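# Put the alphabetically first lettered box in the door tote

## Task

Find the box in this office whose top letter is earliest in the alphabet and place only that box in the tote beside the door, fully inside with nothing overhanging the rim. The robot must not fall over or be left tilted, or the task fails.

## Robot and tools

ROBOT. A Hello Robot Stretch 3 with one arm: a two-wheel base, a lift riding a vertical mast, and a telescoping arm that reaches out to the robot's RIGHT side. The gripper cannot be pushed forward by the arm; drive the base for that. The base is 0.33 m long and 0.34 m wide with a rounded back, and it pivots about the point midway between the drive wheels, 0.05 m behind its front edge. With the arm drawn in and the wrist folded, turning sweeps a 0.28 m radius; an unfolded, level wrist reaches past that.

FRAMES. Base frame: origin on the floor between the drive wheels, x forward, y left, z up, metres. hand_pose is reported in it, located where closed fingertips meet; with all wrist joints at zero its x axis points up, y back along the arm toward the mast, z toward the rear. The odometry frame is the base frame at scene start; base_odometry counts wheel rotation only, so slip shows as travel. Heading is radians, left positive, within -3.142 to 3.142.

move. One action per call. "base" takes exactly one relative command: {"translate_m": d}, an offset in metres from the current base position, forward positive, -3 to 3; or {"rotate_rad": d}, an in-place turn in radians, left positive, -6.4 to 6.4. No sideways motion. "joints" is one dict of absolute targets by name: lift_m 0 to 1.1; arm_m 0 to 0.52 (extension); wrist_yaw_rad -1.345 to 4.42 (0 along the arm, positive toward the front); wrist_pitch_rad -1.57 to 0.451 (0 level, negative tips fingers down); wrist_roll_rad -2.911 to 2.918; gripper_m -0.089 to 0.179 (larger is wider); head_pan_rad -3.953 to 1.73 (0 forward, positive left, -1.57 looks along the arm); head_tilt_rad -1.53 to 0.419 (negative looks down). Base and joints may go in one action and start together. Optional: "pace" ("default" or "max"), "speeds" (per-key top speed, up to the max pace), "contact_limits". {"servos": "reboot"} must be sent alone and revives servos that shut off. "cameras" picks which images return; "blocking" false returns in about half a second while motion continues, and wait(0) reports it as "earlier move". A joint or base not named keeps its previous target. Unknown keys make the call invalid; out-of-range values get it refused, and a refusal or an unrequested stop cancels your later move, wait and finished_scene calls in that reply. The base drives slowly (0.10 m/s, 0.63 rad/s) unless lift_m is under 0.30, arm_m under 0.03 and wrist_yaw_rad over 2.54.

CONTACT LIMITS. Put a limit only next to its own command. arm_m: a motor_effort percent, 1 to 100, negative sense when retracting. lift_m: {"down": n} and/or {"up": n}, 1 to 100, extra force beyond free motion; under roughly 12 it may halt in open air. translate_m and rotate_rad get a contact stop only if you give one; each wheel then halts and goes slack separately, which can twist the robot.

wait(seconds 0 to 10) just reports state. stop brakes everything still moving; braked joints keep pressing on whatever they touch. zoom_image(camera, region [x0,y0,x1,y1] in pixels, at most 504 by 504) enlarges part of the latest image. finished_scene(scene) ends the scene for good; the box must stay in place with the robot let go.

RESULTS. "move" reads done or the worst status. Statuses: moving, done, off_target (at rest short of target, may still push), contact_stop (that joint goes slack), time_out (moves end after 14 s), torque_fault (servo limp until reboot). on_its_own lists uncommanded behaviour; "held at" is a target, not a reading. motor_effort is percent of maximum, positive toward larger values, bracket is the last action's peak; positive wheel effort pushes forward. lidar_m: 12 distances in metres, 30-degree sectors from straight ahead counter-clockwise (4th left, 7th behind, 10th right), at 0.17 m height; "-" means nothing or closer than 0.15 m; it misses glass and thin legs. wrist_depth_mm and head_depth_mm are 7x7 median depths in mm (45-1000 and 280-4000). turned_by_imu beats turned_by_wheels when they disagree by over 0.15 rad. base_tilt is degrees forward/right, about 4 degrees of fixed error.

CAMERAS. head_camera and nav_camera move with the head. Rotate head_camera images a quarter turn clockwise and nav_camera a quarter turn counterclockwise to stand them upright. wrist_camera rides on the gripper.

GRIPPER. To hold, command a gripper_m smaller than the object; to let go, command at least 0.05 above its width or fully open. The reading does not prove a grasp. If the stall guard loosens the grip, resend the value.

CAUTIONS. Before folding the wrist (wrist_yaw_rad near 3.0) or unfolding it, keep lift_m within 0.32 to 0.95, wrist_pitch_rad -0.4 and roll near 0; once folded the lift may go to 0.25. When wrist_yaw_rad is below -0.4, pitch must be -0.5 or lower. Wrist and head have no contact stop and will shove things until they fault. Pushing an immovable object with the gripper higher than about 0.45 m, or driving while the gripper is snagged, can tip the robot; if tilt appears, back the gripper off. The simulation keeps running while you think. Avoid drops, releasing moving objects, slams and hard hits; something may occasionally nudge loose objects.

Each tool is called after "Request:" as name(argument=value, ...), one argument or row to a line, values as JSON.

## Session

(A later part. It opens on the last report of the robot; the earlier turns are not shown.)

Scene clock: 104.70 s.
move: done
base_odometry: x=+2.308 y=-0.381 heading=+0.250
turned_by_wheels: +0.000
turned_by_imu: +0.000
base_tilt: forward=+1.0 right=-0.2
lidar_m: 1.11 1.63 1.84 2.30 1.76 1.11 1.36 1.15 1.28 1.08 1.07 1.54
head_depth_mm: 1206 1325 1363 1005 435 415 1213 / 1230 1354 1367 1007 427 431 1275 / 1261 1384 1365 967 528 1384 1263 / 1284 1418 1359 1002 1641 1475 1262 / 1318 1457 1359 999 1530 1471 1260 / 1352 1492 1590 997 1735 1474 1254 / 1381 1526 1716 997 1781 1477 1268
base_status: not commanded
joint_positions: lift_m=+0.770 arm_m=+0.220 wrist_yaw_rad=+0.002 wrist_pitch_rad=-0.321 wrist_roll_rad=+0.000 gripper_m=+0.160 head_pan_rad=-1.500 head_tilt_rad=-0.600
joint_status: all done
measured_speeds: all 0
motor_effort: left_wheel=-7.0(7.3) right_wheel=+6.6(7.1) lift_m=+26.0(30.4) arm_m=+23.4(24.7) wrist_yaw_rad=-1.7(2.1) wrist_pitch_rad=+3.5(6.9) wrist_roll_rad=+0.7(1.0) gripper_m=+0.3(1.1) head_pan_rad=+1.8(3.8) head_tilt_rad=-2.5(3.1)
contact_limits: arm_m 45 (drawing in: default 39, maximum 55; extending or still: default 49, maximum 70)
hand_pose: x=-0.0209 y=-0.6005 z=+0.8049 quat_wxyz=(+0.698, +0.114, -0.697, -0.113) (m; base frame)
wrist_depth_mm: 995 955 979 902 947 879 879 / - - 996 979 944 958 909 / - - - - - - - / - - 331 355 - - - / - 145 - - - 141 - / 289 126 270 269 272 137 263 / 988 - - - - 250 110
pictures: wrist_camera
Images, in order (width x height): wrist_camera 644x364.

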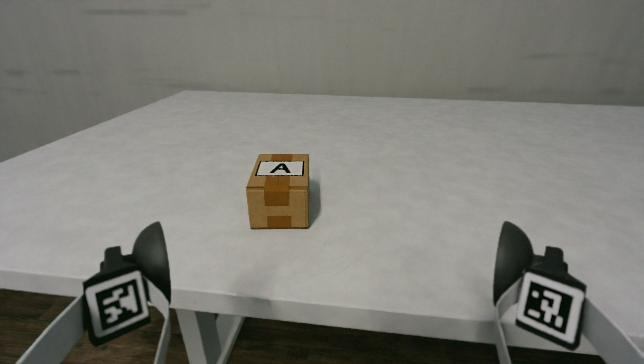

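Request:
move(
  base={"translate_m": 0.043},
  joints={"lift_m": 0.71},
  pace="max",
  cameras=["wrist_camera"],
)

Request:
move(
  joints={"arm_m": 0.42},
  speeds={"arm_m": 0.2},
  contact_limits={"arm_m": 45},
  cameras=["wrist_camera"],
)

Request:
move(
  joints={"gripper_m": 0.03},
  cameras=["wrist_camera"],
)

Scene clock: 115.97 s.
move: done
base_odometry: x=+2.349 y=-0.370 heading=+0.250
turned_by_wheels: +0.000
turned_by_imu: +0.000
base_tilt: forward=+1.1 right=-0.1
lidar_m: 1.07 1.58 1.81 2.29 1.76 1.15 1.37 1.19 1.35 1.06 1.07 1.50
head_depth_mm: 1207 1328 1377 1008 820 433 374 / 1234 1356 1365 1008 817 454 1243 / 1266 1387 1360 965 843 493 1272 / 1289 1413 1353 1005 1649 1481 1269 / 1322 1461 1358 997 1523 1457 1262 / 1349 1492 1637 1001 1729 1484 1262 / 1377 1538 1722 1038 1766 1476 1262
base_status: done
joint_positions: lift_m=+0.710 arm_m=+0.220 wrist_yaw_rad=+0.002 wrist_pitch_rad=-0.321 wrist_roll_rad=+0.000 gripper_m=+0.160 head_pan_rad=-1.500 head_tilt_rad=-0.600
joint_status: all done
measured_speeds: all 0
motor_effort: left_wheel=+6.8(10.3) right_wheel=+1.7(12.3) lift_m=+21.3(22.3) arm_m=+22.9(23.2) wrist_yaw_rad=-1.3(1.9) wrist_pitch_rad=+3.6(4.1) wrist_roll_rad=+0.8(1.0) gripper_m=+0.7(1.4) head_pan_rad=+1.7(3.5) head_tilt_rad=-0.8(2.2)
contact_limits: arm_m 45 (drawing in: default 39, maximum 55; extending or still: default 49, maximum 70)
hand_pose: x=-0.0209 y=-0.6005 z=+0.7450 quat_wxyz=(+0.698, +0.114, -0.698, -0.112) (m; base frame)
wrist_depth_mm: - 996 967 965 934 870 878 / - - - 987 952 957 879 / - - - 305 - - - / 286 285 286 289 287 276 293 / 266 250 245 239 234 234 236 / - 125 - - - 125 213 / 930 950 - - - 946 110
pictures: wrist_camera
Images, in order (width x height): wrist_camera 644x364.

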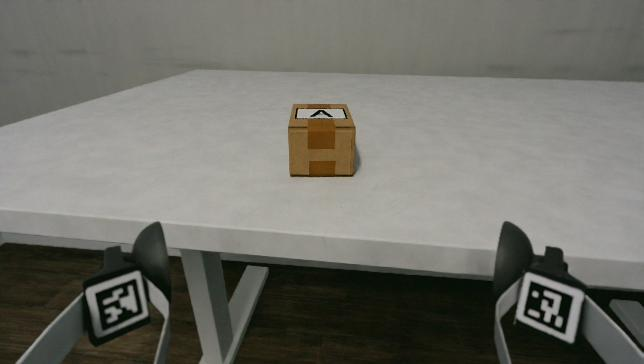

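Scene clock: 118.63 s.
move: done
base_odometry: x=+2.349 y=-0.370 heading=+0.250
turned_by_wheels: +0.000
turned_by_imu: +0.000
base_tilt: forward=+1.1 right=-0.1
lidar_m: 1.07 1.58 1.81 2.29 1.76 1.15 1.36 1.19 1.35 1.06 1.07 1.50
head_depth_mm: 1210 1333 1369 1007 524 427 374 / 1237 1361 1363 723 649 1481 1268 / 1261 1386 1371 966 1640 1474 1264 / 1295 1415 1362 1003 1682 1479 1265 / 1321 1457 1358 998 1536 1445 1267 / 1345 1489 1630 998 1726 1473 1265 / 1385 1524 1717 1036 1785 1479 1260
base_status: not commanded
joint_positions: lift_m=+0.710 arm_m=+0.420 wrist_yaw_rad=+0.002 wrist_pitch_rad=-0.321 wrist_roll_rad=+0.000 gripper_m=+0.160 head_pan_rad=-1.500 head_tilt_rad=-0.600
joint_status: all done
measured_speeds: all 0
motor_effort: left_wheel=+7.0(7.0) right_wheel=+1.6(2.0) lift_m=+26.5(26.5) arm_m=+22.3(26.2) wrist_yaw_rad=-1.4(2.0) wrist_pitch_rad=+3.6(4.0) wrist_roll_rad=+1.0(1.0) gripper_m=+0.6(1.7) head_pan_rad=+2.1(3.4) head_tilt_rad=-1.3(2.4)
contact_limits: arm_m 45 (drawing in: default 39, maximum 55; extending or still: default 49, maximum 70)
hand_pose: x=-0.0209 y=-0.8005 z=+0.7450 quat_wxyz=(+0.698, +0.114, -0.698, -0.112) (m; base frame)
wrist_depth_mm: 798 812 767 746 711 706 677 / 887 830 799 788 753 751 730 / - - - - - - - / 282 267 270 168 287 292 292 / 228 229 222 143 230 234 233 / 184 126 126 117 179 138 179 / - 144 121 117 151 150 110
pictures: wrist_camera
Images, in order (width x height): wrist_camera 644x364.

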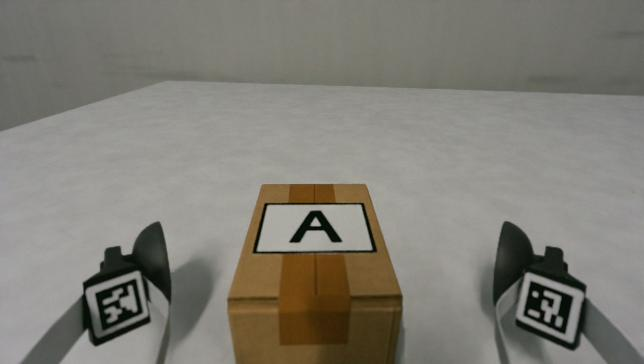

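Scene clock: 120.47 s.
move: done
base_odometry: x=+2.349 y=-0.370 heading=+0.250
turned_by_wheels: +0.000
turned_by_imu: +0.000
base_tilt: forward=+0.8 right=-0.1
lidar_m: 1.07 1.58 1.81 2.29 1.76 1.15 1.37 1.19 1.35 1.06 1.07 1.50
head_depth_mm: 1209 1323 1373 1009 522 427 374 / 1241 1351 1364 722 649 1484 1262 / 1261 1387 1371 952 1645 1477 1265 / 1294 1418 1360 1005 1684 1478 1265 / 1316 1455 1358 999 1523 1438 1261 / 1349 1488 1638 999 1745 1480 1268 / 1374 1530 1728 1037 1777 1472 1255
base_status: not commanded
joint_positions: lift_m=+0.710 arm_m=+0.420 wrist_yaw_rad=+0.002 wrist_pitch_rad=-0.321 wrist_roll_rad=+0.000 gripper_m=+0.031 head_pan_rad=-1.500 head_tilt_rad=-0.600
joint_status: all done
measured_speeds: all 0
motor_effort: left_wheel=+6.6(7.0) right_wheel=+1.2(2.1) lift_m=+30.0(30.4) arm_m=+16.8(22.0) wrist_yaw_rad=-1.1(2.0) wrist_pitch_rad=+3.6(4.0) wrist_roll_rad=+0.9(1.1) gripper_m=-18.2(99.0) head_pan_rad=+2.0(3.5) head_tilt_rad=-0.6(1.4)
contact_limits: arm_m 45 (drawing in: default 39, maximum 55; extending or still: default 49, maximum 70)
hand_pose: x=-0.0211 y=-0.8005 z=+0.7451 quat_wxyz=(+0.698, +0.114, -0.698, -0.113) (m; base frame)
wrist_depth_mm: 788 794 786 739 723 717 675 / 867 855 805 788 758 745 741 / - - - - - - - / 283 269 270 179 286 290 288 / 229 228 161 144 156 236 235 / 184 185 127 126 130 188 185 / 153 150 145 135 146 151 156
pictures: wrist_camera
Images, in order (width x height): wrist_camera 644x364.

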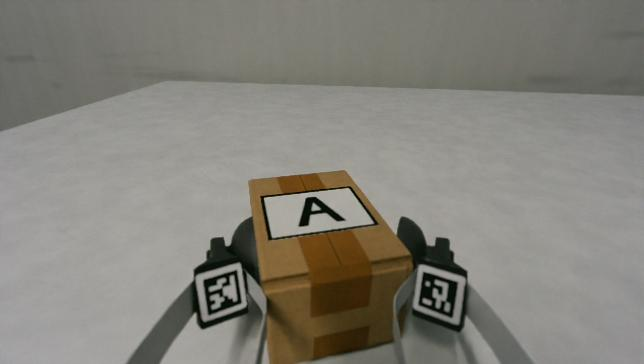

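Request:
move(
  joints={"gripper_m": 0.16},
  cameras=[],
)

Request:
move(
  joints={"arm_m": 0.444},
  contact_limits={"arm_m": 45},
  cameras=["wrist_camera"],
)

Request:
move(
  joints={"gripper_m": 0.03},
  cameras=["wrist_camera"],
)

Scene clock: 130.63 s.
move: done
base_odometry: x=+2.349 y=-0.370 heading=+0.250
turned_by_wheels: +0.000
turned_by_imu: +0.001
base_tilt: forward=+1.0 right=+0.1
lidar_m: 1.08 1.58 1.80 2.29 1.76 1.15 1.37 1.19 1.35 1.06 1.07 1.50
head_depth_mm: 1208 1330 1370 1006 523 428 374 / 1235 1349 1360 721 648 1480 1268 / 1264 1393 1360 954 1648 1480 1265 / 1285 1425 1366 1001 1678 1476 1265 / 1322 1454 1358 1003 1518 1450 1267 / 1350 1497 1641 997 1732 1479 1265 / 1377 1533 1722 1034 1782 1480 1266
base_status: not commanded
joint_positions: lift_m=+0.710 arm_m=+0.420 wrist_yaw_rad=+0.002 wrist_pitch_rad=-0.321 wrist_roll_rad=+0.000 gripper_m=+0.160 head_pan_rad=-1.500 head_tilt_rad=-0.600
joint_status: all done
measured_speeds: all 0
motor_effort: left_wheel=+6.6(7.0) right_wheel=+1.6(1.9) lift_m=+31.3(32.2) arm_m=+3.3(8.5) wrist_yaw_rad=-0.9(1.5) wrist_pitch_rad=+3.7(4.0) wrist_roll_rad=+0.8(1.0) gripper_m=+0.0(93.8) head_pan_rad=+1.6(2.4) head_tilt_rad=-0.1(1.7)
contact_limits: arm_m 45 (drawing in: default 39, maximum 55; extending or still: default 49, maximum 70)
hand_pose: x=-0.0211 y=-0.8005 z=+0.7451 quat_wxyz=(+0.698, +0.114, -0.698, -0.113) (m; base frame)
wrist_depth_mm: 805 783 770 748 733 715 688 / 890 837 791 786 767 733 727 / - - - - - - - / 279 268 272 178 287 288 291 / 228 229 222 144 221 232 234 / 183 126 185 126 172 138 179 / - 145 155 136 151 151 110
pictures: none
No camera images: "cameras" was empty.

Scene clock: 131.73 s.
move: done
base_odometry: x=+2.349 y=-0.370 heading=+0.250
turned_by_wheels: +0.000
turned_by_imu: +0.000
base_tilt: forward=+1.0 right=+0.2
lidar_m: 1.07 1.58 1.80 2.29 1.76 1.15 1.37 1.19 1.35 1.06 1.07 1.50
head_depth_mm: 1211 1320 1370 1007 522 427 372 / 1236 1354 1367 654 823 1484 1267 / 1258 1387 1357 917 1642 1478 1260 / 1284 1423 1360 1000 1684 1481 1263 / 1321 1455 1364 1000 1535 1451 1268 / 1348 1493 1633 995 1741 1473 1264 / 1375 1532 1728 1037 1767 1484 1265
base_status: not commanded
joint_positions: lift_m=+0.710 arm_m=+0.444 wrist_yaw_rad=+0.002 wrist_pitch_rad=-0.321 wrist_roll_rad=+0.000 gripper_m=+0.160 head_pan_rad=-1.500 head_tilt_rad=-0.600
joint_status: all done
measured_speeds: all 0
motor_effort: left_wheel=+6.7(6.9) right_wheel=+2.1(2.1) lift_m=+30.9(31.6) arm_m=+21.7(24.7) wrist_yaw_rad=-0.7(1.3) wrist_pitch_rad=+3.5(3.8) wrist_roll_rad=+0.7(1.1) gripper_m=-0.2(1.4) head_pan_rad=+1.0(2.8) head_tilt_rad=+0.3(1.4)
contact_limits: arm_m 45 (drawing in: default 39, maximum 55; extending or still: default 49, maximum 70)
hand_pose: x=-0.0211 y=-0.8245 z=+0.7451 quat_wxyz=(+0.698, +0.114, -0.698, -0.113) (m; base frame)
wrist_depth_mm: 784 756 737 714 703 696 674 / 847 824 795 757 744 729 712 / - - - - - - - / 282 266 283 179 288 288 289 / 227 230 209 143 233 232 235 / 184 126 171 115 126 138 180 / - 145 149 102 114 150 110
pictures: wrist_camera
Images, in order (width x height): wrist_camera 644x364.

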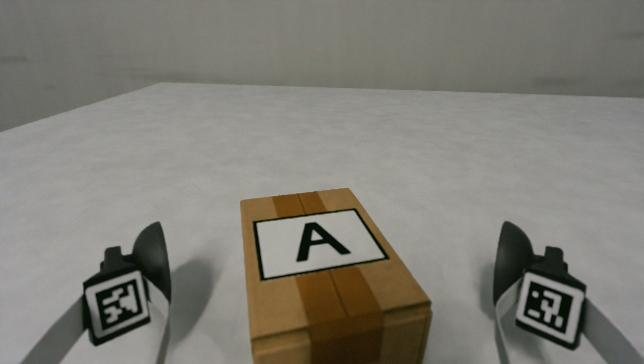

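Scene clock: 133.57 s.
move: done
base_odometry: x=+2.349 y=-0.370 heading=+0.250
turned_by_wheels: +0.000
turned_by_imu: +0.000
base_tilt: forward=+0.9 right=-0.1
lidar_m: 1.07 1.58 1.81 2.29 1.76 1.15 1.37 1.19 1.35 1.06 1.07 1.50
head_depth_mm: 1211 1329 1368 1005 522 427 372 / 1244 1362 1372 652 820 1487 1265 / 1257 1379 1364 913 1641 1472 1264 / 1290 1423 1364 999 1681 1473 1266 / 1314 1462 1363 996 1533 1443 1264 / 1352 1486 1626 996 1738 1484 1262 / 1378 1540 1726 1032 1776 1479 1266
base_status: not commanded
joint_positions: lift_m=+0.710 arm_m=+0.444 wrist_yaw_rad=+0.001 wrist_pitch_rad=-0.321 wrist_roll_rad=+0.000 gripper_m=+0.032 head_pan_rad=-1.500 head_tilt_rad=-0.600
joint_status: all done
measured_speeds: all 0
motor_effort: left_wheel=+6.8(7.0) right_wheel=+1.5(2.0) lift_m=+30.8(31.3) arm_m=+14.8(21.6) wrist_yaw_rad=-0.8(1.5) wrist_pitch_rad=+3.7(3.9) wrist_roll_rad=+1.0(1.1) gripper_m=-28.6(98.7) head_pan_rad=+0.3(2.1) head_tilt_rad=+1.5(1.9)
contact_limits: arm_m 45 (drawing in: default 39, maximum 55; extending or still: default 49, maximum 70)
hand_pose: x=-0.0212 y=-0.8245 z=+0.7451 quat_wxyz=(+0.698, +0.114, -0.698, -0.113) (m; base frame)
wrist_depth_mm: 801 771 734 742 706 690 672 / 844 830 787 773 732 724 708 / - - - - - - - / 285 271 286 178 290 287 289 / 229 229 151 144 220 231 232 / 184 184 125 116 123 173 187 / 153 122 102 103 114 124 157
pictures: wrist_camera
Images, in order (width x height): wrist_camera 644x364.

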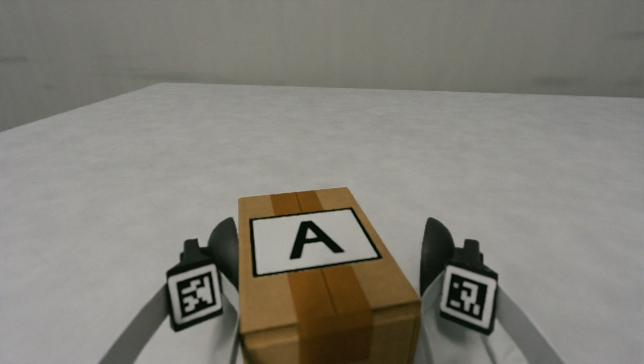

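Request:
move(
  joints={"lift_m": 0.78},
  pace="max",
  cameras=[],
)

Request:
move(
  joints={"arm_m": 0.003},
  pace="max",
  cameras=["wrist_camera"],
)

Request:
move(
  joints={"lift_m": 0.65, "wrist_yaw_rad": 2.6, "wrist_pitch_rad": -0.4},
  pace="max",
  cameras=[],
)

Request:
move(
  base={"rotate_rad": 1.995},
  joints={"lift_m": 0.285, "head_pan_rad": 0.0, "head_tilt_rad": -0.4},
  pace="max",
  cameras=[],
)

Request:
move(
  base={"translate_m": 2.007},
  pace="max",
  cameras=[],
)

Request:
move(
  base={"rotate_rad": 0.952},
  pace="max",
  cameras=["head_camera"],
)

Scene clock: 160.40 s.
move: done
base_odometry: x=+2.349 y=-0.370 heading=+0.250
turned_by_wheels: +0.000
turned_by_imu: +0.001
base_tilt: forward=+0.9 right=-0.1
lidar_m: 1.07 1.58 1.81 2.29 1.76 1.15 1.37 1.19 1.35 1.06 1.07 1.50
head_depth_mm: 1205 1323 1372 545 436 1388 1221 / 1234 1354 1363 603 872 1492 1268 / 1254 1387 1365 887 1646 1486 1262 / 1284 1422 1365 1001 1688 1490 1272 / 1318 1460 1359 1000 1523 1446 1261 / 1347 1493 1637 998 1746 1476 1258 / 1384 1525 1728 1041 1773 1471 1259
base_status: not commanded
joint_positions: lift_m=+0.780 arm_m=+0.444 wrist_yaw_rad=+0.001 wrist_pitch_rad=-0.325 wrist_roll_rad=+0.000 gripper_m=+0.034 head_pan_rad=-1.500 head_tilt_rad=-0.600
joint_status: all done
measured_speeds: all 0
motor_effort: left_wheel=+6.8(6.9) right_wheel=+1.3(2.0) lift_m=+30.6(34.9) arm_m=-1.9(2.8) wrist_yaw_rad=-0.3(1.1) wrist_pitch_rad=+4.3(4.6) wrist_roll_rad=+0.8(1.0) gripper_m=-14.7(15.9) head_pan_rad=+0.1(2.0) head_tilt_rad=+1.1(2.3)
contact_limits: arm_m 45 (drawing in: default 39, maximum 55; extending or still: default 49, maximum 70)
hand_pose: x=-0.0212 y=-0.8241 z=+0.8140 quat_wxyz=(+0.698, +0.115, -0.697, -0.114) (m; base frame)
wrist_depth_mm: 801 758 744 726 706 689 676 / 856 818 789 777 761 747 706 / 920 881 - - 795 747 752 / - - - - - - - / - - 148 145 148 - - / 280 266 126 116 121 125 285 / 240 121 101 104 114 121 236
pictures: none
No camera images: "cameras" was empty.

Scene clock: 162.80 s.
move: done
base_odometry: x=+2.349 y=-0.370 heading=+0.250
turned_by_wheels: +0.000
turned_by_imu: +0.000
base_tilt: forward=+0.9 right=-0.1
lidar_m: 1.08 1.59 1.81 2.29 1.76 1.15 1.37 1.19 1.35 1.06 1.07 1.50
head_depth_mm: 1210 1325 1374 1008 873 1499 1271 / 1232 1360 1370 1008 875 1454 1193 / 1261 1390 1368 1000 1646 520 347 / 1288 1418 1365 1000 1693 1447 1269 / 1327 1465 1359 1000 1527 1452 1263 / 1346 1491 1636 997 1731 1471 1259 / 1385 1537 1723 1034 1780 1468 1267
base_status: not commanded
joint_positions: lift_m=+0.780 arm_m=+0.003 wrist_yaw_rad=+0.001 wrist_pitch_rad=-0.326 wrist_roll_rad=+0.000 gripper_m=+0.034 head_pan_rad=-1.500 head_tilt_rad=-0.600
joint_status: all done
measured_speeds: all 0
motor_effort: left_wheel=+6.9(7.0) right_wheel=+1.5(2.0) lift_m=+20.6(30.3) arm_m=-22.7(25.0) wrist_yaw_rad=-1.0(1.1) wrist_pitch_rad=+4.7(4.9) wrist_roll_rad=+0.8(1.1) gripper_m=-14.0(15.8) head_pan_rad=+0.8(2.3) head_tilt_rad=+1.5(3.2)
hand_pose: x=-0.0212 y=-0.3830 z=+0.8138 quat_wxyz=(+0.698, +0.116, -0.697, -0.115) (m; base frame)
wrist_depth_mm: - - - - - - - / - - - - - - - / - - - - - - - / - - 942 171 - - - / - - 150 145 158 - - / - - 126 116 121 - - / - 121 101 104 114 121 -
pictures: wrist_camera
Images, in order (width x height): wrist_camera 644x364.

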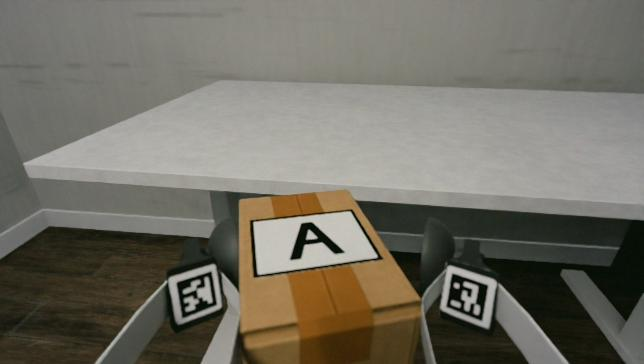

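Scene clock: 164.47 s.
move: done
base_odometry: x=+2.349 y=-0.370 heading=+0.250
turned_by_wheels: +0.000
turned_by_imu: +0.000
base_tilt: forward=+0.9 right=+0.0
lidar_m: 1.07 1.59 1.80 2.29 1.76 1.15 1.37 1.19 1.35 1.06 1.08 1.50
head_depth_mm: 1209 1327 1376 1004 876 1481 1272 / 1237 1356 1372 1007 874 1482 1267 / 1261 1387 1369 1006 1639 1473 1270 / 1290 1417 1368 1004 1692 1485 1265 / 1319 1460 1361 994 1526 1447 1266 / 1346 1496 1630 1000 1735 1482 1264 / 1379 1535 1726 1034 1785 1477 1263
base_status: not commanded
joint_positions: lift_m=+0.650 arm_m=+0.003 wrist_yaw_rad=+2.597 wrist_pitch_rad=-0.424 wrist_roll_rad=+0.000 gripper_m=+0.034 head_pan_rad=-1.500 head_tilt_rad=-0.600
joint_status: all done
measured_speeds: all 0
motor_effort: left_wheel=+6.9(7.0) right_wheel=+1.8(2.2) lift_m=+21.9(21.9) arm_m=-20.2(22.3) wrist_yaw_rad=+3.4(8.9) wrist_pitch_rad=+4.0(6.4) wrist_roll_rad=+0.8(1.1) gripper_m=-14.7(15.3) head_pan_rad=+0.9(2.2) head_tilt_rad=+1.7(3.5)
hand_pose: x=+0.0946 y=+0.0433 z=+0.6614 quat_wxyz=(+0.330, +0.705, -0.042, +0.626) (m; base frame)
wrist_depth_mm: - - - - - - - / - - - - - - - / - - - - - - - / - - - - - - - / - - 150 144 158 - - / - - 126 116 122 125 - / 211 122 101 103 114 121 865
pictures: none
No camera images: "cameras" was empty.

Scene clock: 168.20 s.
move: done
base_odometry: x=+2.349 y=-0.370 heading=+2.245
turned_by_wheels: +1.995
turned_by_imu: +1.988
base_tilt: forward=+0.9 right=+0.0
lidar_m: 1.70 1.15 1.30 1.19 1.52 1.46 1.06 1.54 1.07 1.08 1.81 2.29
head_depth_mm: 2014 2111 2234 2414 2349 1790 1453 / 2118 2233 2395 2554 2319 1771 1446 / 2220 2385 2569 2697 2301 1764 1446 / 2361 2527 2694 2890 2307 1763 1441 / 2486 2659 2816 2899 2101 1775 1443 / 1463 1589 1711 1818 2016 1766 1444 / 1565 1728 1749 1924 1974 1677 1442
base_status: done
joint_positions: lift_m=+0.285 arm_m=+0.003 wrist_yaw_rad=+2.597 wrist_pitch_rad=-0.425 wrist_roll_rad=+0.000 gripper_m=+0.034 head_pan_rad=+0.003 head_tilt_rad=-0.398
joint_status: all done
measured_speeds: all 0
motor_effort: left_wheel=-8.8(16.3) right_wheel=+7.2(15.7) lift_m=+21.9(23.3) arm_m=-21.5(22.6) wrist_yaw_rad=+2.8(3.7) wrist_pitch_rad=+4.1(4.8) wrist_roll_rad=+0.8(1.1) gripper_m=-15.0(15.5) head_pan_rad=-2.7(4.6) head_tilt_rad=+0.1(6.2)
hand_pose: x=+0.0945 y=+0.0432 z=+0.2961 quat_wxyz=(+0.330, +0.706, -0.042, +0.626) (m; base frame)
wrist_depth_mm: - - - - - - - / - - - - - - - / - - - - - - - / 822 816 826 792 810 798 816 / 649 642 150 146 158 647 646 / 534 553 125 116 121 504 534 / 210 122 101 104 114 121 452
pictures: none
No camera images: "cameras" was empty.

Scene clock: 176.33 s.
move: done
base_odometry: x=+1.097 y=+1.198 heading=+2.245
turned_by_wheels: +0.000
turned_by_imu: -0.002
base_tilt: forward=+0.9 right=-0.1
lidar_m: 0.56 0.76 1.89 0.60 0.43 1.29 3.01 2.47 1.98 0.80 0.57 0.55
head_depth_mm: 445 469 497 530 567 609 657 / 468 495 528 563 605 654 709 / 493 525 560 602 650 703 770 / 522 557 598 646 700 765 843 / 554 595 639 694 760 834 930 / 589 635 688 753 829 923 1038 / 631 683 745 820 913 1022 1163
base_status: done
joint_positions: lift_m=+0.285 arm_m=+0.003 wrist_yaw_rad=+2.597 wrist_pitch_rad=-0.425 wrist_roll_rad=+0.000 gripper_m=+0.034 head_pan_rad=+0.000 head_tilt_rad=-0.401
joint_status: not commanded
measured_speeds: all 0
motor_effort: left_wheel=+5.9(15.5) right_wheel=+0.8(16.2) lift_m=+32.2(32.2) arm_m=-4.0(21.8) wrist_yaw_rad=+2.7(3.5) wrist_pitch_rad=+4.4(4.8) wrist_roll_rad=+0.8(1.1) gripper_m=-14.9(15.9) head_pan_rad=-3.6(5.2) head_tilt_rad=-1.2(3.1)
hand_pose: x=+0.0944 y=+0.0432 z=+0.2961 quat_wxyz=(+0.330, +0.706, -0.042, +0.626) (m; base frame)
wrist_depth_mm: - - - - - 860 572 / - - - - - 854 585 / 627 - - - - 834 579 / 618 809 815 820 820 754 581 / 594 653 151 144 158 646 565 / 527 552 126 116 121 504 511 / 210 121 101 104 114 121 459
pictures: none
No camera images: "cameras" was empty.

Scene clock: 178.03 s.
move: done
base_odometry: x=+1.097 y=+1.198 heading=-3.087
turned_by_wheels: +0.952
turned_by_imu: +0.949
base_tilt: forward=+0.9 right=-0.2
lidar_m: 1.40 0.68 0.45 0.43 3.23 2.46 1.98 0.90 0.59 0.55 0.55 0.70
head_depth_mm: 1375 1378 1380 1389 1395 1394 1382 / 1956 1981 1912 1912 1920 1717 1450 / 2015 2153 2339 2533 2308 1786 1449 / 2019 2156 2300 2509 2222 1781 1439 / 2000 2147 2309 2502 2209 1761 1428 / 1993 2123 2273 2451 2275 1768 1431 / 1978 2101 2276 2448 2291 1753 1437
base_status: done
joint_positions: lift_m=+0.285 arm_m=+0.003 wrist_yaw_rad=+2.597 wrist_pitch_rad=-0.425 wrist_roll_rad=+0.000 gripper_m=+0.034 head_pan_rad=+0.000 head_tilt_rad=-0.401
joint_status: not commanded
measured_speeds: all 0
motor_effort: left_wheel=-9.2(16.1) right_wheel=+9.5(16.7) lift_m=+30.8(32.5) arm_m=-7.1(7.1) wrist_yaw_rad=+2.2(3.2) wrist_pitch_rad=+4.8(4.8) wrist_roll_rad=+0.7(1.1) gripper_m=-14.0(15.8) head_pan_rad=-2.2(4.1) head_tilt_rad=-1.4(2.1)
hand_pose: x=+0.0944 y=+0.0432 z=+0.2961 quat_wxyz=(+0.330, +0.706, -0.042, +0.626) (m; base frame)
wrist_depth_mm: - - 458 562 - - - / - - 506 596 - - - / - 947 536 654 - - - / 793 761 560 685 824 826 815 / 646 648 149 145 158 639 637 / 538 554 126 116 121 496 532 / 210 122 101 104 114 121 457
pictures: head_camera (sideways)
Images, in order (width x height): head_camera 896x504.

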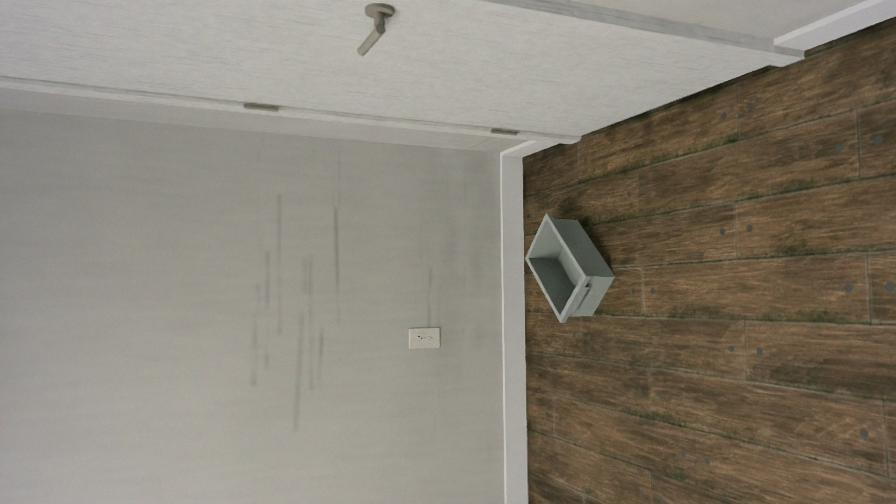

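Request:
move(
  base={"translate_m": 1.345},
  joints={"head_pan_rad": -1.5, "head_tilt_rad": -1.0},
  pace="max",
  cameras=[],
)

Request:
move(
  base={"rotate_rad": 1.624},
  joints={"lift_m": 0.6},
  pace="max",
  cameras=["head_camera"],
)

Request:
move(
  joints={"wrist_yaw_rad": 0.0},
  pace="max",
  cameras=[],
)

Request:
move(
  joints={"wrist_pitch_rad": -1.45, "arm_m": 0.37},
  pace="max",
  cameras=["wrist_camera"],
)

Scene clock: 193.40 s.
move: done
base_odometry: x=-0.246 y=+1.124 heading=-3.087
turned_by_wheels: +0.000
turned_by_imu: -0.001
base_tilt: forward=+1.0 right=+0.0
lidar_m: 0.99 1.01 1.26 2.63 1.21 0.94 3.31 0.62 0.39 0.36 0.36 0.45
head_depth_mm: 317 375 448 582 865 1206 1118 / 317 375 445 596 846 1193 684 / 317 376 446 598 846 1205 942 / 318 376 462 598 851 1182 779 / 318 377 463 600 855 1209 1122 / 318 377 463 601 851 1215 1131 / 319 377 464 601 855 1217 1123
base_status: done
joint_positions: lift_m=+0.285 arm_m=+0.003 wrist_yaw_rad=+2.598 wrist_pitch_rad=-0.425 wrist_roll_rad=+0.000 gripper_m=+0.034 head_pan_rad=-1.500 head_tilt_rad=-1.000
joint_status: all done
measured_speeds: all 0
motor_effort: left_wheel=+3.0(16.1) right_wheel=+5.2(15.9) lift_m=+21.7(27.7) arm_m=-15.4(22.6) wrist_yaw_rad=+3.0(3.5) wrist_pitch_rad=+4.3(4.8) wrist_roll_rad=+0.8(1.2) gripper_m=-14.9(15.8) head_pan_rad=+3.4(5.6) head_tilt_rad=-0.7(6.5)
hand_pose: x=+0.0944 y=+0.0432 z=+0.2961 quat_wxyz=(+0.330, +0.706, -0.042, +0.626) (m; base frame)
wrist_depth_mm: - - - - - 925 761 / - - - - - 926 767 / - - - - - 990 798 / 823 818 810 811 755 656 646 / 633 654 150 145 158 508 498 / 530 547 126 116 122 494 518 / 209 122 101 103 114 121 458
pictures: none
No camera images: "cameras" was empty.

Scene clock: 196.57 s.
move: done
base_odometry: x=-0.246 y=+1.124 heading=-1.463
turned_by_wheels: +1.624
turned_by_imu: +1.619
base_tilt: forward=+1.0 right=+0.0
lidar_m: 2.76 1.15 0.94 2.27 0.59 0.38 0.36 0.36 0.47 1.00 1.01 1.30
head_depth_mm: 949 1124 1296 1373 1275 431 395 / 955 1130 1379 1508 1355 432 946 / 957 1135 1387 1505 1348 461 969 / 963 1140 1401 1516 1330 518 473 / 966 1148 1414 1514 1340 1229 1107 / 974 1152 1424 1519 1358 1231 1126 / 974 1164 1433 1513 1360 1232 1126
base_status: done
joint_positions: lift_m=+0.600 arm_m=+0.003 wrist_yaw_rad=+2.598 wrist_pitch_rad=-0.426 wrist_roll_rad=+0.000 gripper_m=+0.034 head_pan_rad=-1.500 head_tilt_rad=-1.000
joint_status: all done
measured_speeds: all 0
motor_effort: left_wheel=-7.6(15.8) right_wheel=+7.5(16.0) lift_m=+31.4(34.6) arm_m=-21.4(22.5) wrist_yaw_rad=+2.5(3.4) wrist_pitch_rad=+4.1(4.9) wrist_roll_rad=+0.8(1.2) gripper_m=-14.8(15.4) head_pan_rad=+2.2(4.3) head_tilt_rad=-0.2(2.0)
hand_pose: x=+0.0944 y=+0.0432 z=+0.6109 quat_wxyz=(+0.330, +0.706, -0.041, +0.626) (m; base frame)
wrist_depth_mm: - - - 938 - - - / - - - - - - - / - - - - - - - / - - - - - - - / - - 150 145 158 - - / 933 946 126 116 121 888 951 / 210 122 101 104 114 121 828
pictures: head_camera (sideways)
Images, in order (width x height): head_camera 896x504.

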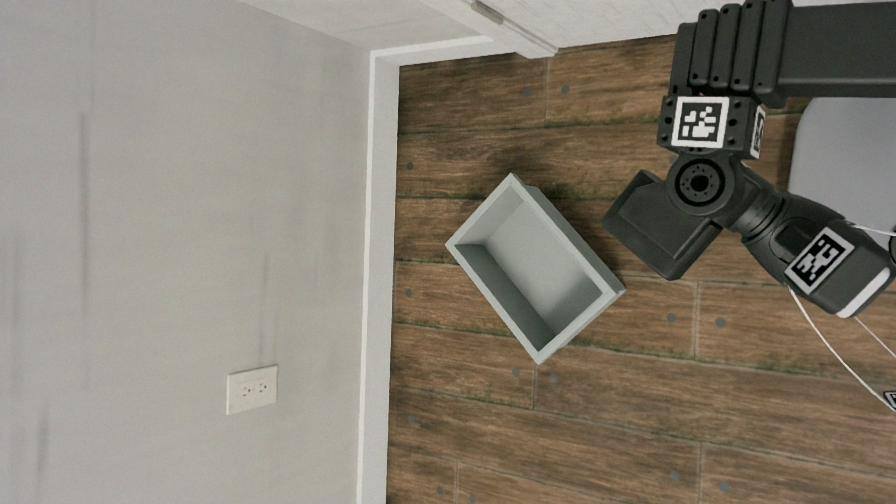

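Scene clock: 198.20 s.
move: done
base_odometry: x=-0.246 y=+1.124 heading=-1.463
turned_by_wheels: +0.000
turned_by_imu: +0.000
base_tilt: forward=+0.9 right=-0.1
lidar_m: 2.76 1.15 0.94 2.27 0.59 0.38 0.36 0.36 0.47 1.00 1.01 1.30
head_depth_mm: 950 1126 1292 1362 1268 431 395 / 954 1130 1381 1503 1318 431 463 / 955 1137 1397 1508 580 461 972 / 963 1140 1393 1506 1316 1223 994 / 969 1146 1412 1509 1335 1226 1122 / 974 1154 1428 1517 1354 1233 1125 / 978 1166 1434 1521 1353 1227 1124
base_status: not commanded
joint_positions: lift_m=+0.600 arm_m=+0.003 wrist_yaw_rad=+0.003 wrist_pitch_rad=-0.426 wrist_roll_rad=+0.000 gripper_m=+0.034 head_pan_rad=-1.500 head_tilt_rad=-1.000
joint_status: all done
measured_speeds: all 0
motor_effort: left_wheel=-7.7(7.8) right_wheel=+7.5(8.1) lift_m=+31.2(31.8) arm_m=-17.4(21.3) wrist_yaw_rad=-2.0(8.2) wrist_pitch_rad=+4.2(4.8) wrist_roll_rad=+0.8(1.1) gripper_m=-14.9(15.7) head_pan_rad=+2.6(4.5) head_tilt_rad=-1.5(1.6)
hand_pose: x=-0.0208 y=-0.3714 z=+0.6109 quat_wxyz=(+0.692, +0.151, -0.691, -0.149) (m; base frame)
wrist_depth_mm: 658 669 704 715 704 535 342 / 740 733 741 756 764 533 347 / 766 799 842 858 840 545 352 / 865 863 872 884 902 492 355 / 955 941 150 145 762 493 357 / 950 947 126 117 122 436 359 / 820 121 101 104 113 120 358
pictures: none
No camera images: "cameras" was empty.

Scene clock: 200.40 s.
move: done
base_odometry: x=-0.246 y=+1.124 heading=-1.463
turned_by_wheels: +0.000
turned_by_imu: +0.000
base_tilt: forward=+1.1 right=-0.1
lidar_m: 2.75 1.15 0.94 2.28 0.59 0.38 0.36 0.37 0.47 1.00 1.01 1.30
head_depth_mm: 953 1127 1224 558 489 439 395 / 953 1126 648 1438 1330 1210 948 / 962 1134 1268 872 1350 1226 983 / 965 1139 1401 1522 1332 1224 997 / 962 1149 1413 1509 1328 1219 1126 / 968 1153 1420 1511 1353 1230 1120 / 978 1159 1428 1522 1367 1228 1124
base_status: not commanded
joint_positions: lift_m=+0.600 arm_m=+0.370 wrist_yaw_rad=+0.003 wrist_pitch_rad=-1.447 wrist_roll_rad=+0.000 gripper_m=+0.034 head_pan_rad=-1.500 head_tilt_rad=-1.000
joint_status: all done
measured_speeds: all 0
motor_effort: left_wheel=-7.5(7.8) right_wheel=+7.5(8.2) lift_m=+31.0(31.5) arm_m=+22.4(24.9) wrist_yaw_rad=-2.0(2.5) wrist_pitch_rad=-0.8(6.1) wrist_roll_rad=+0.8(1.0) gripper_m=-14.1(15.6) head_pan_rad=+3.0(3.8) head_tilt_rad=-0.8(2.1)
hand_pose: x=-0.0216 y=-0.5227 z=+0.4815 quat_wxyz=(+0.531, +0.469, -0.529, -0.468) (m; base frame)
wrist_depth_mm: 672 657 670 655 642 540 360 / 663 671 661 666 665 548 332 / 665 667 658 658 647 513 350 / 682 667 656 659 667 554 358 / 681 656 150 143 158 510 363 / 672 671 125 116 121 126 371 / 679 122 101 104 114 119 374
pictures: wrist_camera
Images, in order (width x height): wrist_camera 644x364.

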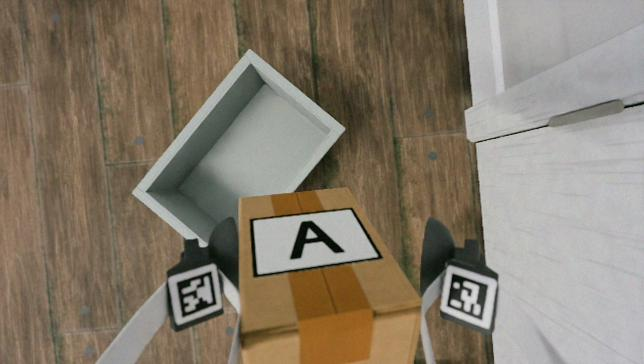

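Request:
move(
  base={"translate_m": 0.127},
  joints={"lift_m": 0.36, "arm_m": 0.424},
  pace="max",
  cameras=["wrist_camera"],
)

Scene clock: 209.93 s.
move: done
base_odometry: x=-0.232 y=+0.998 heading=-1.463
turned_by_wheels: +0.000
turned_by_imu: +0.000
base_tilt: forward=+0.9 right=-0.2
lidar_m: 2.84 1.17 0.87 3.05 0.79 0.51 0.48 0.49 0.63 0.99 1.00 1.29
head_depth_mm: 942 1106 1354 1514 1351 1225 1114 / 942 1114 1367 871 771 676 609 / 949 1120 1376 955 1314 1224 983 / 956 1131 1383 1510 1327 1233 992 / 961 1133 1397 1510 1353 1232 1126 / 961 1144 1406 1524 1353 1227 1118 / 966 1147 1417 1520 1346 1228 1124
base_status: done
joint_positions: lift_m=+0.360 arm_m=+0.424 wrist_yaw_rad=+0.003 wrist_pitch_rad=-1.449 wrist_roll_rad=+0.000 gripper_m=+0.034 head_pan_rad=-1.500 head_tilt_rad=-1.000
joint_status: all done
measured_speeds: all 0
motor_effort: left_wheel=+8.6(11.7) right_wheel=+2.4(12.7) lift_m=+20.9(27.4) arm_m=+20.3(24.7) wrist_yaw_rad=-1.2(2.1) wrist_pitch_rad=-0.4(0.9) wrist_roll_rad=+0.7(1.1) gripper_m=-14.0(15.7) head_pan_rad=+2.8(3.7) head_tilt_rad=-0.8(3.0)
hand_pose: x=-0.0216 y=-0.5761 z=+0.2414 quat_wxyz=(+0.530, +0.469, -0.528, -0.468) (m; base frame)
wrist_depth_mm: 416 409 408 328 408 401 404 / 411 418 410 351 346 403 404 / 414 421 348 411 374 408 402 / 416 412 342 407 409 410 408 / 421 415 150 144 287 410 404 / 418 417 126 116 121 410 401 / 424 122 101 104 114 121 412
pictures: wrist_camera
Images, in order (width x height): wrist_camera 644x364.

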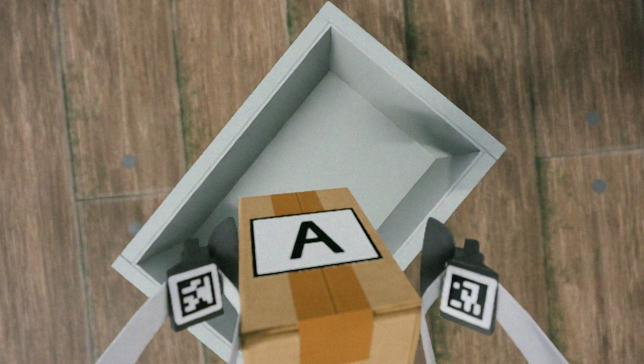

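Request:
move(
  base={"translate_m": 0.01},
  joints={"lift_m": 0.2},
  pace="max",
  cameras=["wrist_camera"],
)

Request:
move(
  joints={"lift_m": 0.135},
  speeds={"lift_m": 0.03},
  contact_limits={"lift_m": {"down": 13}},
  cameras=["wrist_camera"],
)

Scene clock: 218.43 s.
move: done
base_odometry: x=-0.231 y=+0.988 heading=-1.463
turned_by_wheels: +0.000
turned_by_imu: +0.001
base_tilt: forward=+1.0 right=-0.1
lidar_m: 2.83 1.17 0.87 3.09 0.81 0.52 0.49 0.50 0.64 0.98 1.00 1.28
head_depth_mm: 937 1105 1357 1507 1349 1222 1117 / 945 1111 1364 1516 1291 1173 942 / 946 1126 1377 1508 1296 1227 970 / 950 1127 1388 1513 1314 1226 990 / 955 1134 1391 1520 1350 1231 1125 / 961 1143 1399 1512 1353 1226 1120 / 963 1148 1419 1512 1356 1228 1130
base_status: done
joint_positions: lift_m=+0.200 arm_m=+0.424 wrist_yaw_rad=+0.003 wrist_pitch_rad=-1.449 wrist_roll_rad=+0.000 gripper_m=+0.034 head_pan_rad=-1.500 head_tilt_rad=-1.000
joint_status: all done
measured_speeds: all 0
motor_effort: left_wheel=+8.3(11.5) right_wheel=+4.5(8.8) lift_m=+21.1(22.3) arm_m=+10.1(13.8) wrist_yaw_rad=-1.2(2.2) wrist_pitch_rad=-0.2(0.7) wrist_roll_rad=+0.9(1.0) gripper_m=-14.1(15.9) head_pan_rad=+1.5(3.1) head_tilt_rad=-3.2(3.2)
hand_pose: x=-0.0216 y=-0.5761 z=+0.0814 quat_wxyz=(+0.530, +0.469, -0.528, -0.468) (m; base frame)
wrist_depth_mm: 249 250 143 245 208 155 127 / 252 127 172 244 242 187 144 / 128 141 232 244 244 240 164 / 129 175 245 244 242 230 148 / 150 219 151 144 244 174 126 / 183 223 125 116 122 128 126 / 184 120 101 104 115 121 248
pictures: wrist_camera
Images, in order (width x height): wrist_camera 644x364.

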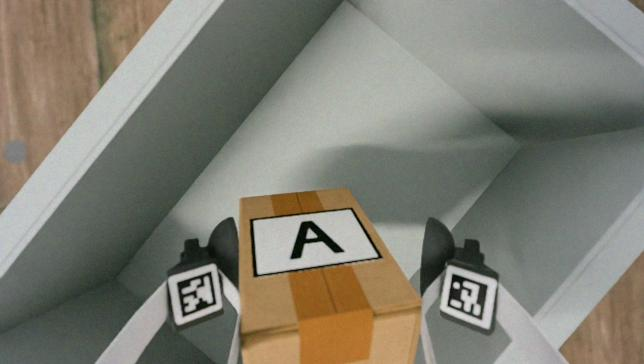

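Scene clock: 220.23 s.
move: contact_stop
base_odometry: x=-0.231 y=+0.988 heading=-1.463
turned_by_wheels: +0.000
turned_by_imu: +0.000
base_tilt: forward=+0.9 right=-0.3
lidar_m: 2.84 1.17 0.87 3.11 0.81 0.52 0.49 0.50 0.64 0.99 1.00 1.28
head_depth_mm: 938 1107 1364 1506 1345 1221 1118 / 943 1116 1365 1499 1295 1189 958 / 946 1115 1375 1510 1297 1224 971 / 947 1126 1394 1520 1325 1223 995 / 955 1129 1389 1509 1353 1225 1123 / 959 1139 1400 1518 1363 1232 1122 / 966 1144 1407 1514 1361 1230 1124
base_status: not commanded
joint_positions: lift_m=+0.160 arm_m=+0.424 wrist_yaw_rad=+0.003 wrist_pitch_rad=-1.447 wrist_roll_rad=+0.000 gripper_m=+0.034 head_pan_rad=-1.500 head_tilt_rad=-1.000
joint_status: lift_m contact_stop (moved -0.040 of -0.065)
measured_speeds: translate_m=+0.000 rotate_rad=+0.000 lift_m=+0.004 arm_m=+0.000 wrist_yaw_rad=+0.000 wrist_pitch_rad=+0.000 wrist_roll_rad=+0.000 head_pan_rad=+0.000 head_tilt_rad=+0.000
on_its_own: lift_m is slack since a contact_stop (your +0.135 is given up)
motor_effort: left_wheel=+8.1(8.6) right_wheel=+2.5(4.6) lift_m=+20.2(22.6) arm_m=+6.3(9.9) wrist_yaw_rad=-1.6(2.1) wrist_pitch_rad=-0.8(1.3) wrist_roll_rad=+0.8(1.0) gripper_m=-14.7(15.8) head_pan_rad=+2.4(3.3) head_tilt_rad=-2.5(3.1)
contact_limits: lift_m down 13 (down: maximum 72; up: maximum 65)
hand_pose: x=-0.0216 y=-0.5768 z=+0.0416 quat_wxyz=(+0.531, +0.469, -0.529, -0.468) (m; base frame)
wrist_depth_mm: - 102 140 206 205 154 122 / - 118 169 206 204 186 146 / 108 139 207 208 205 204 165 / 125 168 207 205 205 206 150 / 150 208 152 145 205 176 129 / 180 207 125 116 122 130 113 / 186 122 101 103 114 121 101
pictures: wrist_camera
Images, in order (width x height): wrist_camera 644x364.

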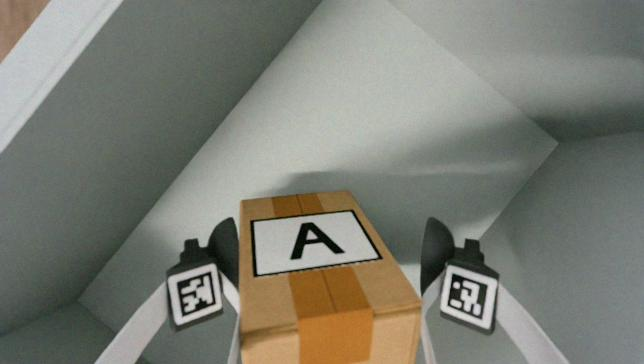

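Request:
move(
  joints={"lift_m": 0.14},
  speeds={"lift_m": 0.03},
  contact_limits={"lift_m": {"down": 13}},
  cameras=[],
)

Scene clock: 225.33 s.
move: contact_stop
base_odometry: x=-0.231 y=+0.988 heading=-1.463
turned_by_wheels: +0.000
turned_by_imu: +0.001
base_tilt: forward=+0.9 right=-0.2
lidar_m: 2.83 1.17 0.87 3.10 0.81 0.52 0.49 0.50 0.64 0.98 1.00 1.28
head_depth_mm: 938 1107 1354 1513 1350 1221 1123 / 945 1114 1367 1518 1298 1183 960 / 947 1119 1373 1517 1293 1227 964 / 952 1130 1383 1513 1319 1230 994 / 958 1128 1389 1509 1357 1228 1119 / 962 1140 1398 1525 1356 1228 1129 / 965 1148 1408 1514 1357 1234 1125
base_status: not commanded
joint_positions: lift_m=+0.160 arm_m=+0.424 wrist_yaw_rad=+0.003 wrist_pitch_rad=-1.444 wrist_roll_rad=+0.000 gripper_m=+0.034 head_pan_rad=-1.500 head_tilt_rad=-1.000
joint_status: lift_m contact_stop (moved +0.000 of -0.020)
measured_speeds: translate_m=+0.000 rotate_rad=+0.000 lift_m=+0.005 arm_m=+0.000 wrist_yaw_rad=+0.000 wrist_pitch_rad=+0.000 wrist_roll_rad=+0.000 head_pan_rad=+0.000 head_tilt_rad=+0.000
on_its_own: lift_m is slack since a contact_stop (your +0.140 is given up)
motor_effort: left_wheel=+7.5(8.0) right_wheel=+2.3(2.9) lift_m=+19.8(22.0) arm_m=-0.5(0.7) wrist_yaw_rad=-1.4(1.9) wrist_pitch_rad=-1.3(1.7) wrist_roll_rad=+0.8(1.0) gripper_m=-14.5(15.1) head_pan_rad=+1.1(2.3) head_tilt_rad=-2.2(3.4)
contact_limits: lift_m down 13 (down: maximum 72; up: maximum 65)
hand_pose: x=-0.0216 y=-0.5775 z=+0.0415 quat_wxyz=(+0.531, +0.468, -0.530, -0.467) (m; base frame)
wrist_depth_mm: - 102 140 205 205 153 121 / - 116 169 205 205 185 142 / 107 138 208 205 205 203 164 / 123 168 208 206 204 205 151 / 149 209 152 146 205 178 130 / 184 211 125 116 121 130 116 / 186 121 101 103 114 121 101
pictures: none
No camera images: "cameras" was empty.

It is resting on the floor of the tote. Releasing.

Request:
move(
  joints={"gripper_m": 0.13},
  cameras=["wrist_camera"],
)

Request:
move(
  joints={"lift_m": 0.45},
  speeds={"lift_m": 0.11},
  cameras=["wrist_camera"],
)

Scene clock: 228.67 s.
move: done
base_odometry: x=-0.231 y=+0.988 heading=-1.463
turned_by_wheels: +0.000
turned_by_imu: +0.001
base_tilt: forward=+0.9 right=-0.2
lidar_m: 2.83 1.17 0.87 3.09 0.81 0.52 0.49 0.50 0.64 0.98 1.00 1.28
head_depth_mm: 936 1109 1351 1502 1347 1217 1118 / 939 1111 1358 1500 1292 1189 961 / 945 1120 1378 1503 1296 1221 966 / 952 1124 1382 1511 1316 1226 994 / 952 1133 1395 1516 1362 1229 1123 / 958 1141 1401 1507 1355 1228 1122 / 966 1147 1406 1514 1355 1226 1124
base_status: not commanded
joint_positions: lift_m=+0.161 arm_m=+0.424 wrist_yaw_rad=+0.003 wrist_pitch_rad=-1.446 wrist_roll_rad=+0.000 gripper_m=+0.130 head_pan_rad=-1.500 head_tilt_rad=-1.000
joint_status: all done
measured_speeds: all 0
on_its_own: lift_m is slack since a contact_stop (your +0.140 is given up)
motor_effort: left_wheel=+7.5(7.7) right_wheel=+2.1(3.0) lift_m=+25.7(26.0) arm_m=-7.0(7.2) wrist_yaw_rad=-1.8(2.0) wrist_pitch_rad=-1.0(1.6) wrist_roll_rad=+0.9(1.0) gripper_m=+1.8(92.6) head_pan_rad=+1.5(2.7) head_tilt_rad=-3.8(3.8)
contact_limits: lift_m down 13 (down: maximum 72; up: maximum 65)
hand_pose: x=-0.0216 y=-0.5770 z=+0.0422 quat_wxyz=(+0.531, +0.469, -0.529, -0.467) (m; base frame)
wrist_depth_mm: - 96 135 206 203 156 123 / - 108 161 205 204 188 144 / 103 133 206 204 205 205 171 / 118 165 205 204 204 204 158 / 146 187 207 180 204 167 137 / 173 126 156 156 205 124 121 / - 129 209 155 199 124 101
pictures: wrist_camera
Images, in order (width x height): wrist_camera 644x364.

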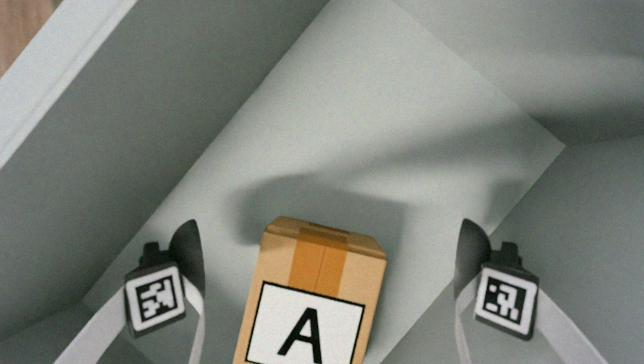

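Scene clock: 232.13 s.
move: done
base_odometry: x=-0.231 y=+0.988 heading=-1.463
turned_by_wheels: +0.000
turned_by_imu: +0.000
base_tilt: forward=+1.0 right=-0.1
lidar_m: 2.83 1.17 0.87 3.11 0.81 0.52 0.49 0.50 0.64 0.99 1.00 1.28
head_depth_mm: 936 1104 1357 1511 1347 1224 1108 / 942 1112 1243 756 656 589 534 / 945 1121 1329 1326 1313 1222 978 / 952 1124 1384 1511 1313 1227 990 / 957 1130 1387 1508 1360 1217 1117 / 962 1133 1403 1508 1354 1231 1119 / 965 1141 1416 1511 1356 1230 1127
base_status: not commanded
joint_positions: lift_m=+0.450 arm_m=+0.424 wrist_yaw_rad=+0.003 wrist_pitch_rad=-1.447 wrist_roll_rad=+0.000 gripper_m=+0.130 head_pan_rad=-1.500 head_tilt_rad=-1.000
joint_status: all done
measured_speeds: all 0
motor_effort: left_wheel=+7.5(7.7) right_wheel=+1.9(2.6) lift_m=+31.9(34.1) arm_m=-13.3(13.4) wrist_yaw_rad=-1.8(2.1) wrist_pitch_rad=-0.7(1.4) wrist_roll_rad=+0.9(1.1) gripper_m=+0.2(2.7) head_pan_rad=+1.2(2.6) head_tilt_rad=-2.6(4.5)
hand_pose: x=-0.0216 y=-0.5768 z=+0.3315 quat_wxyz=(+0.531, +0.469, -0.529, -0.468) (m; base frame)
wrist_depth_mm: 503 509 515 498 513 497 497 / 508 503 511 452 495 496 500 / 518 513 500 502 437 502 496 / 510 516 506 503 494 498 505 / 511 513 481 456 478 501 502 / 523 125 394 477 504 124 497 / - 507 502 504 505 498 501
pictures: wrist_camera
Images, in order (width x height): wrist_camera 644x364.

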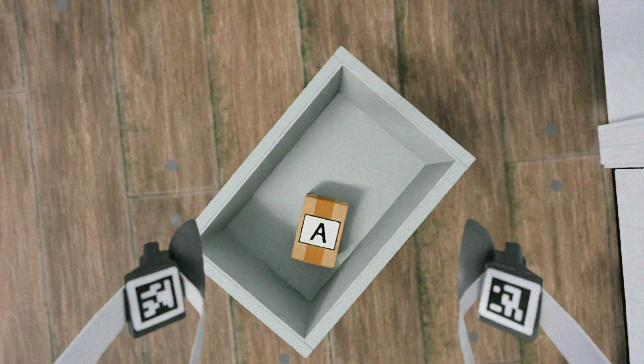

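Request:
finished_scene(
  scene=3,
)

The scene is finished: the task was done.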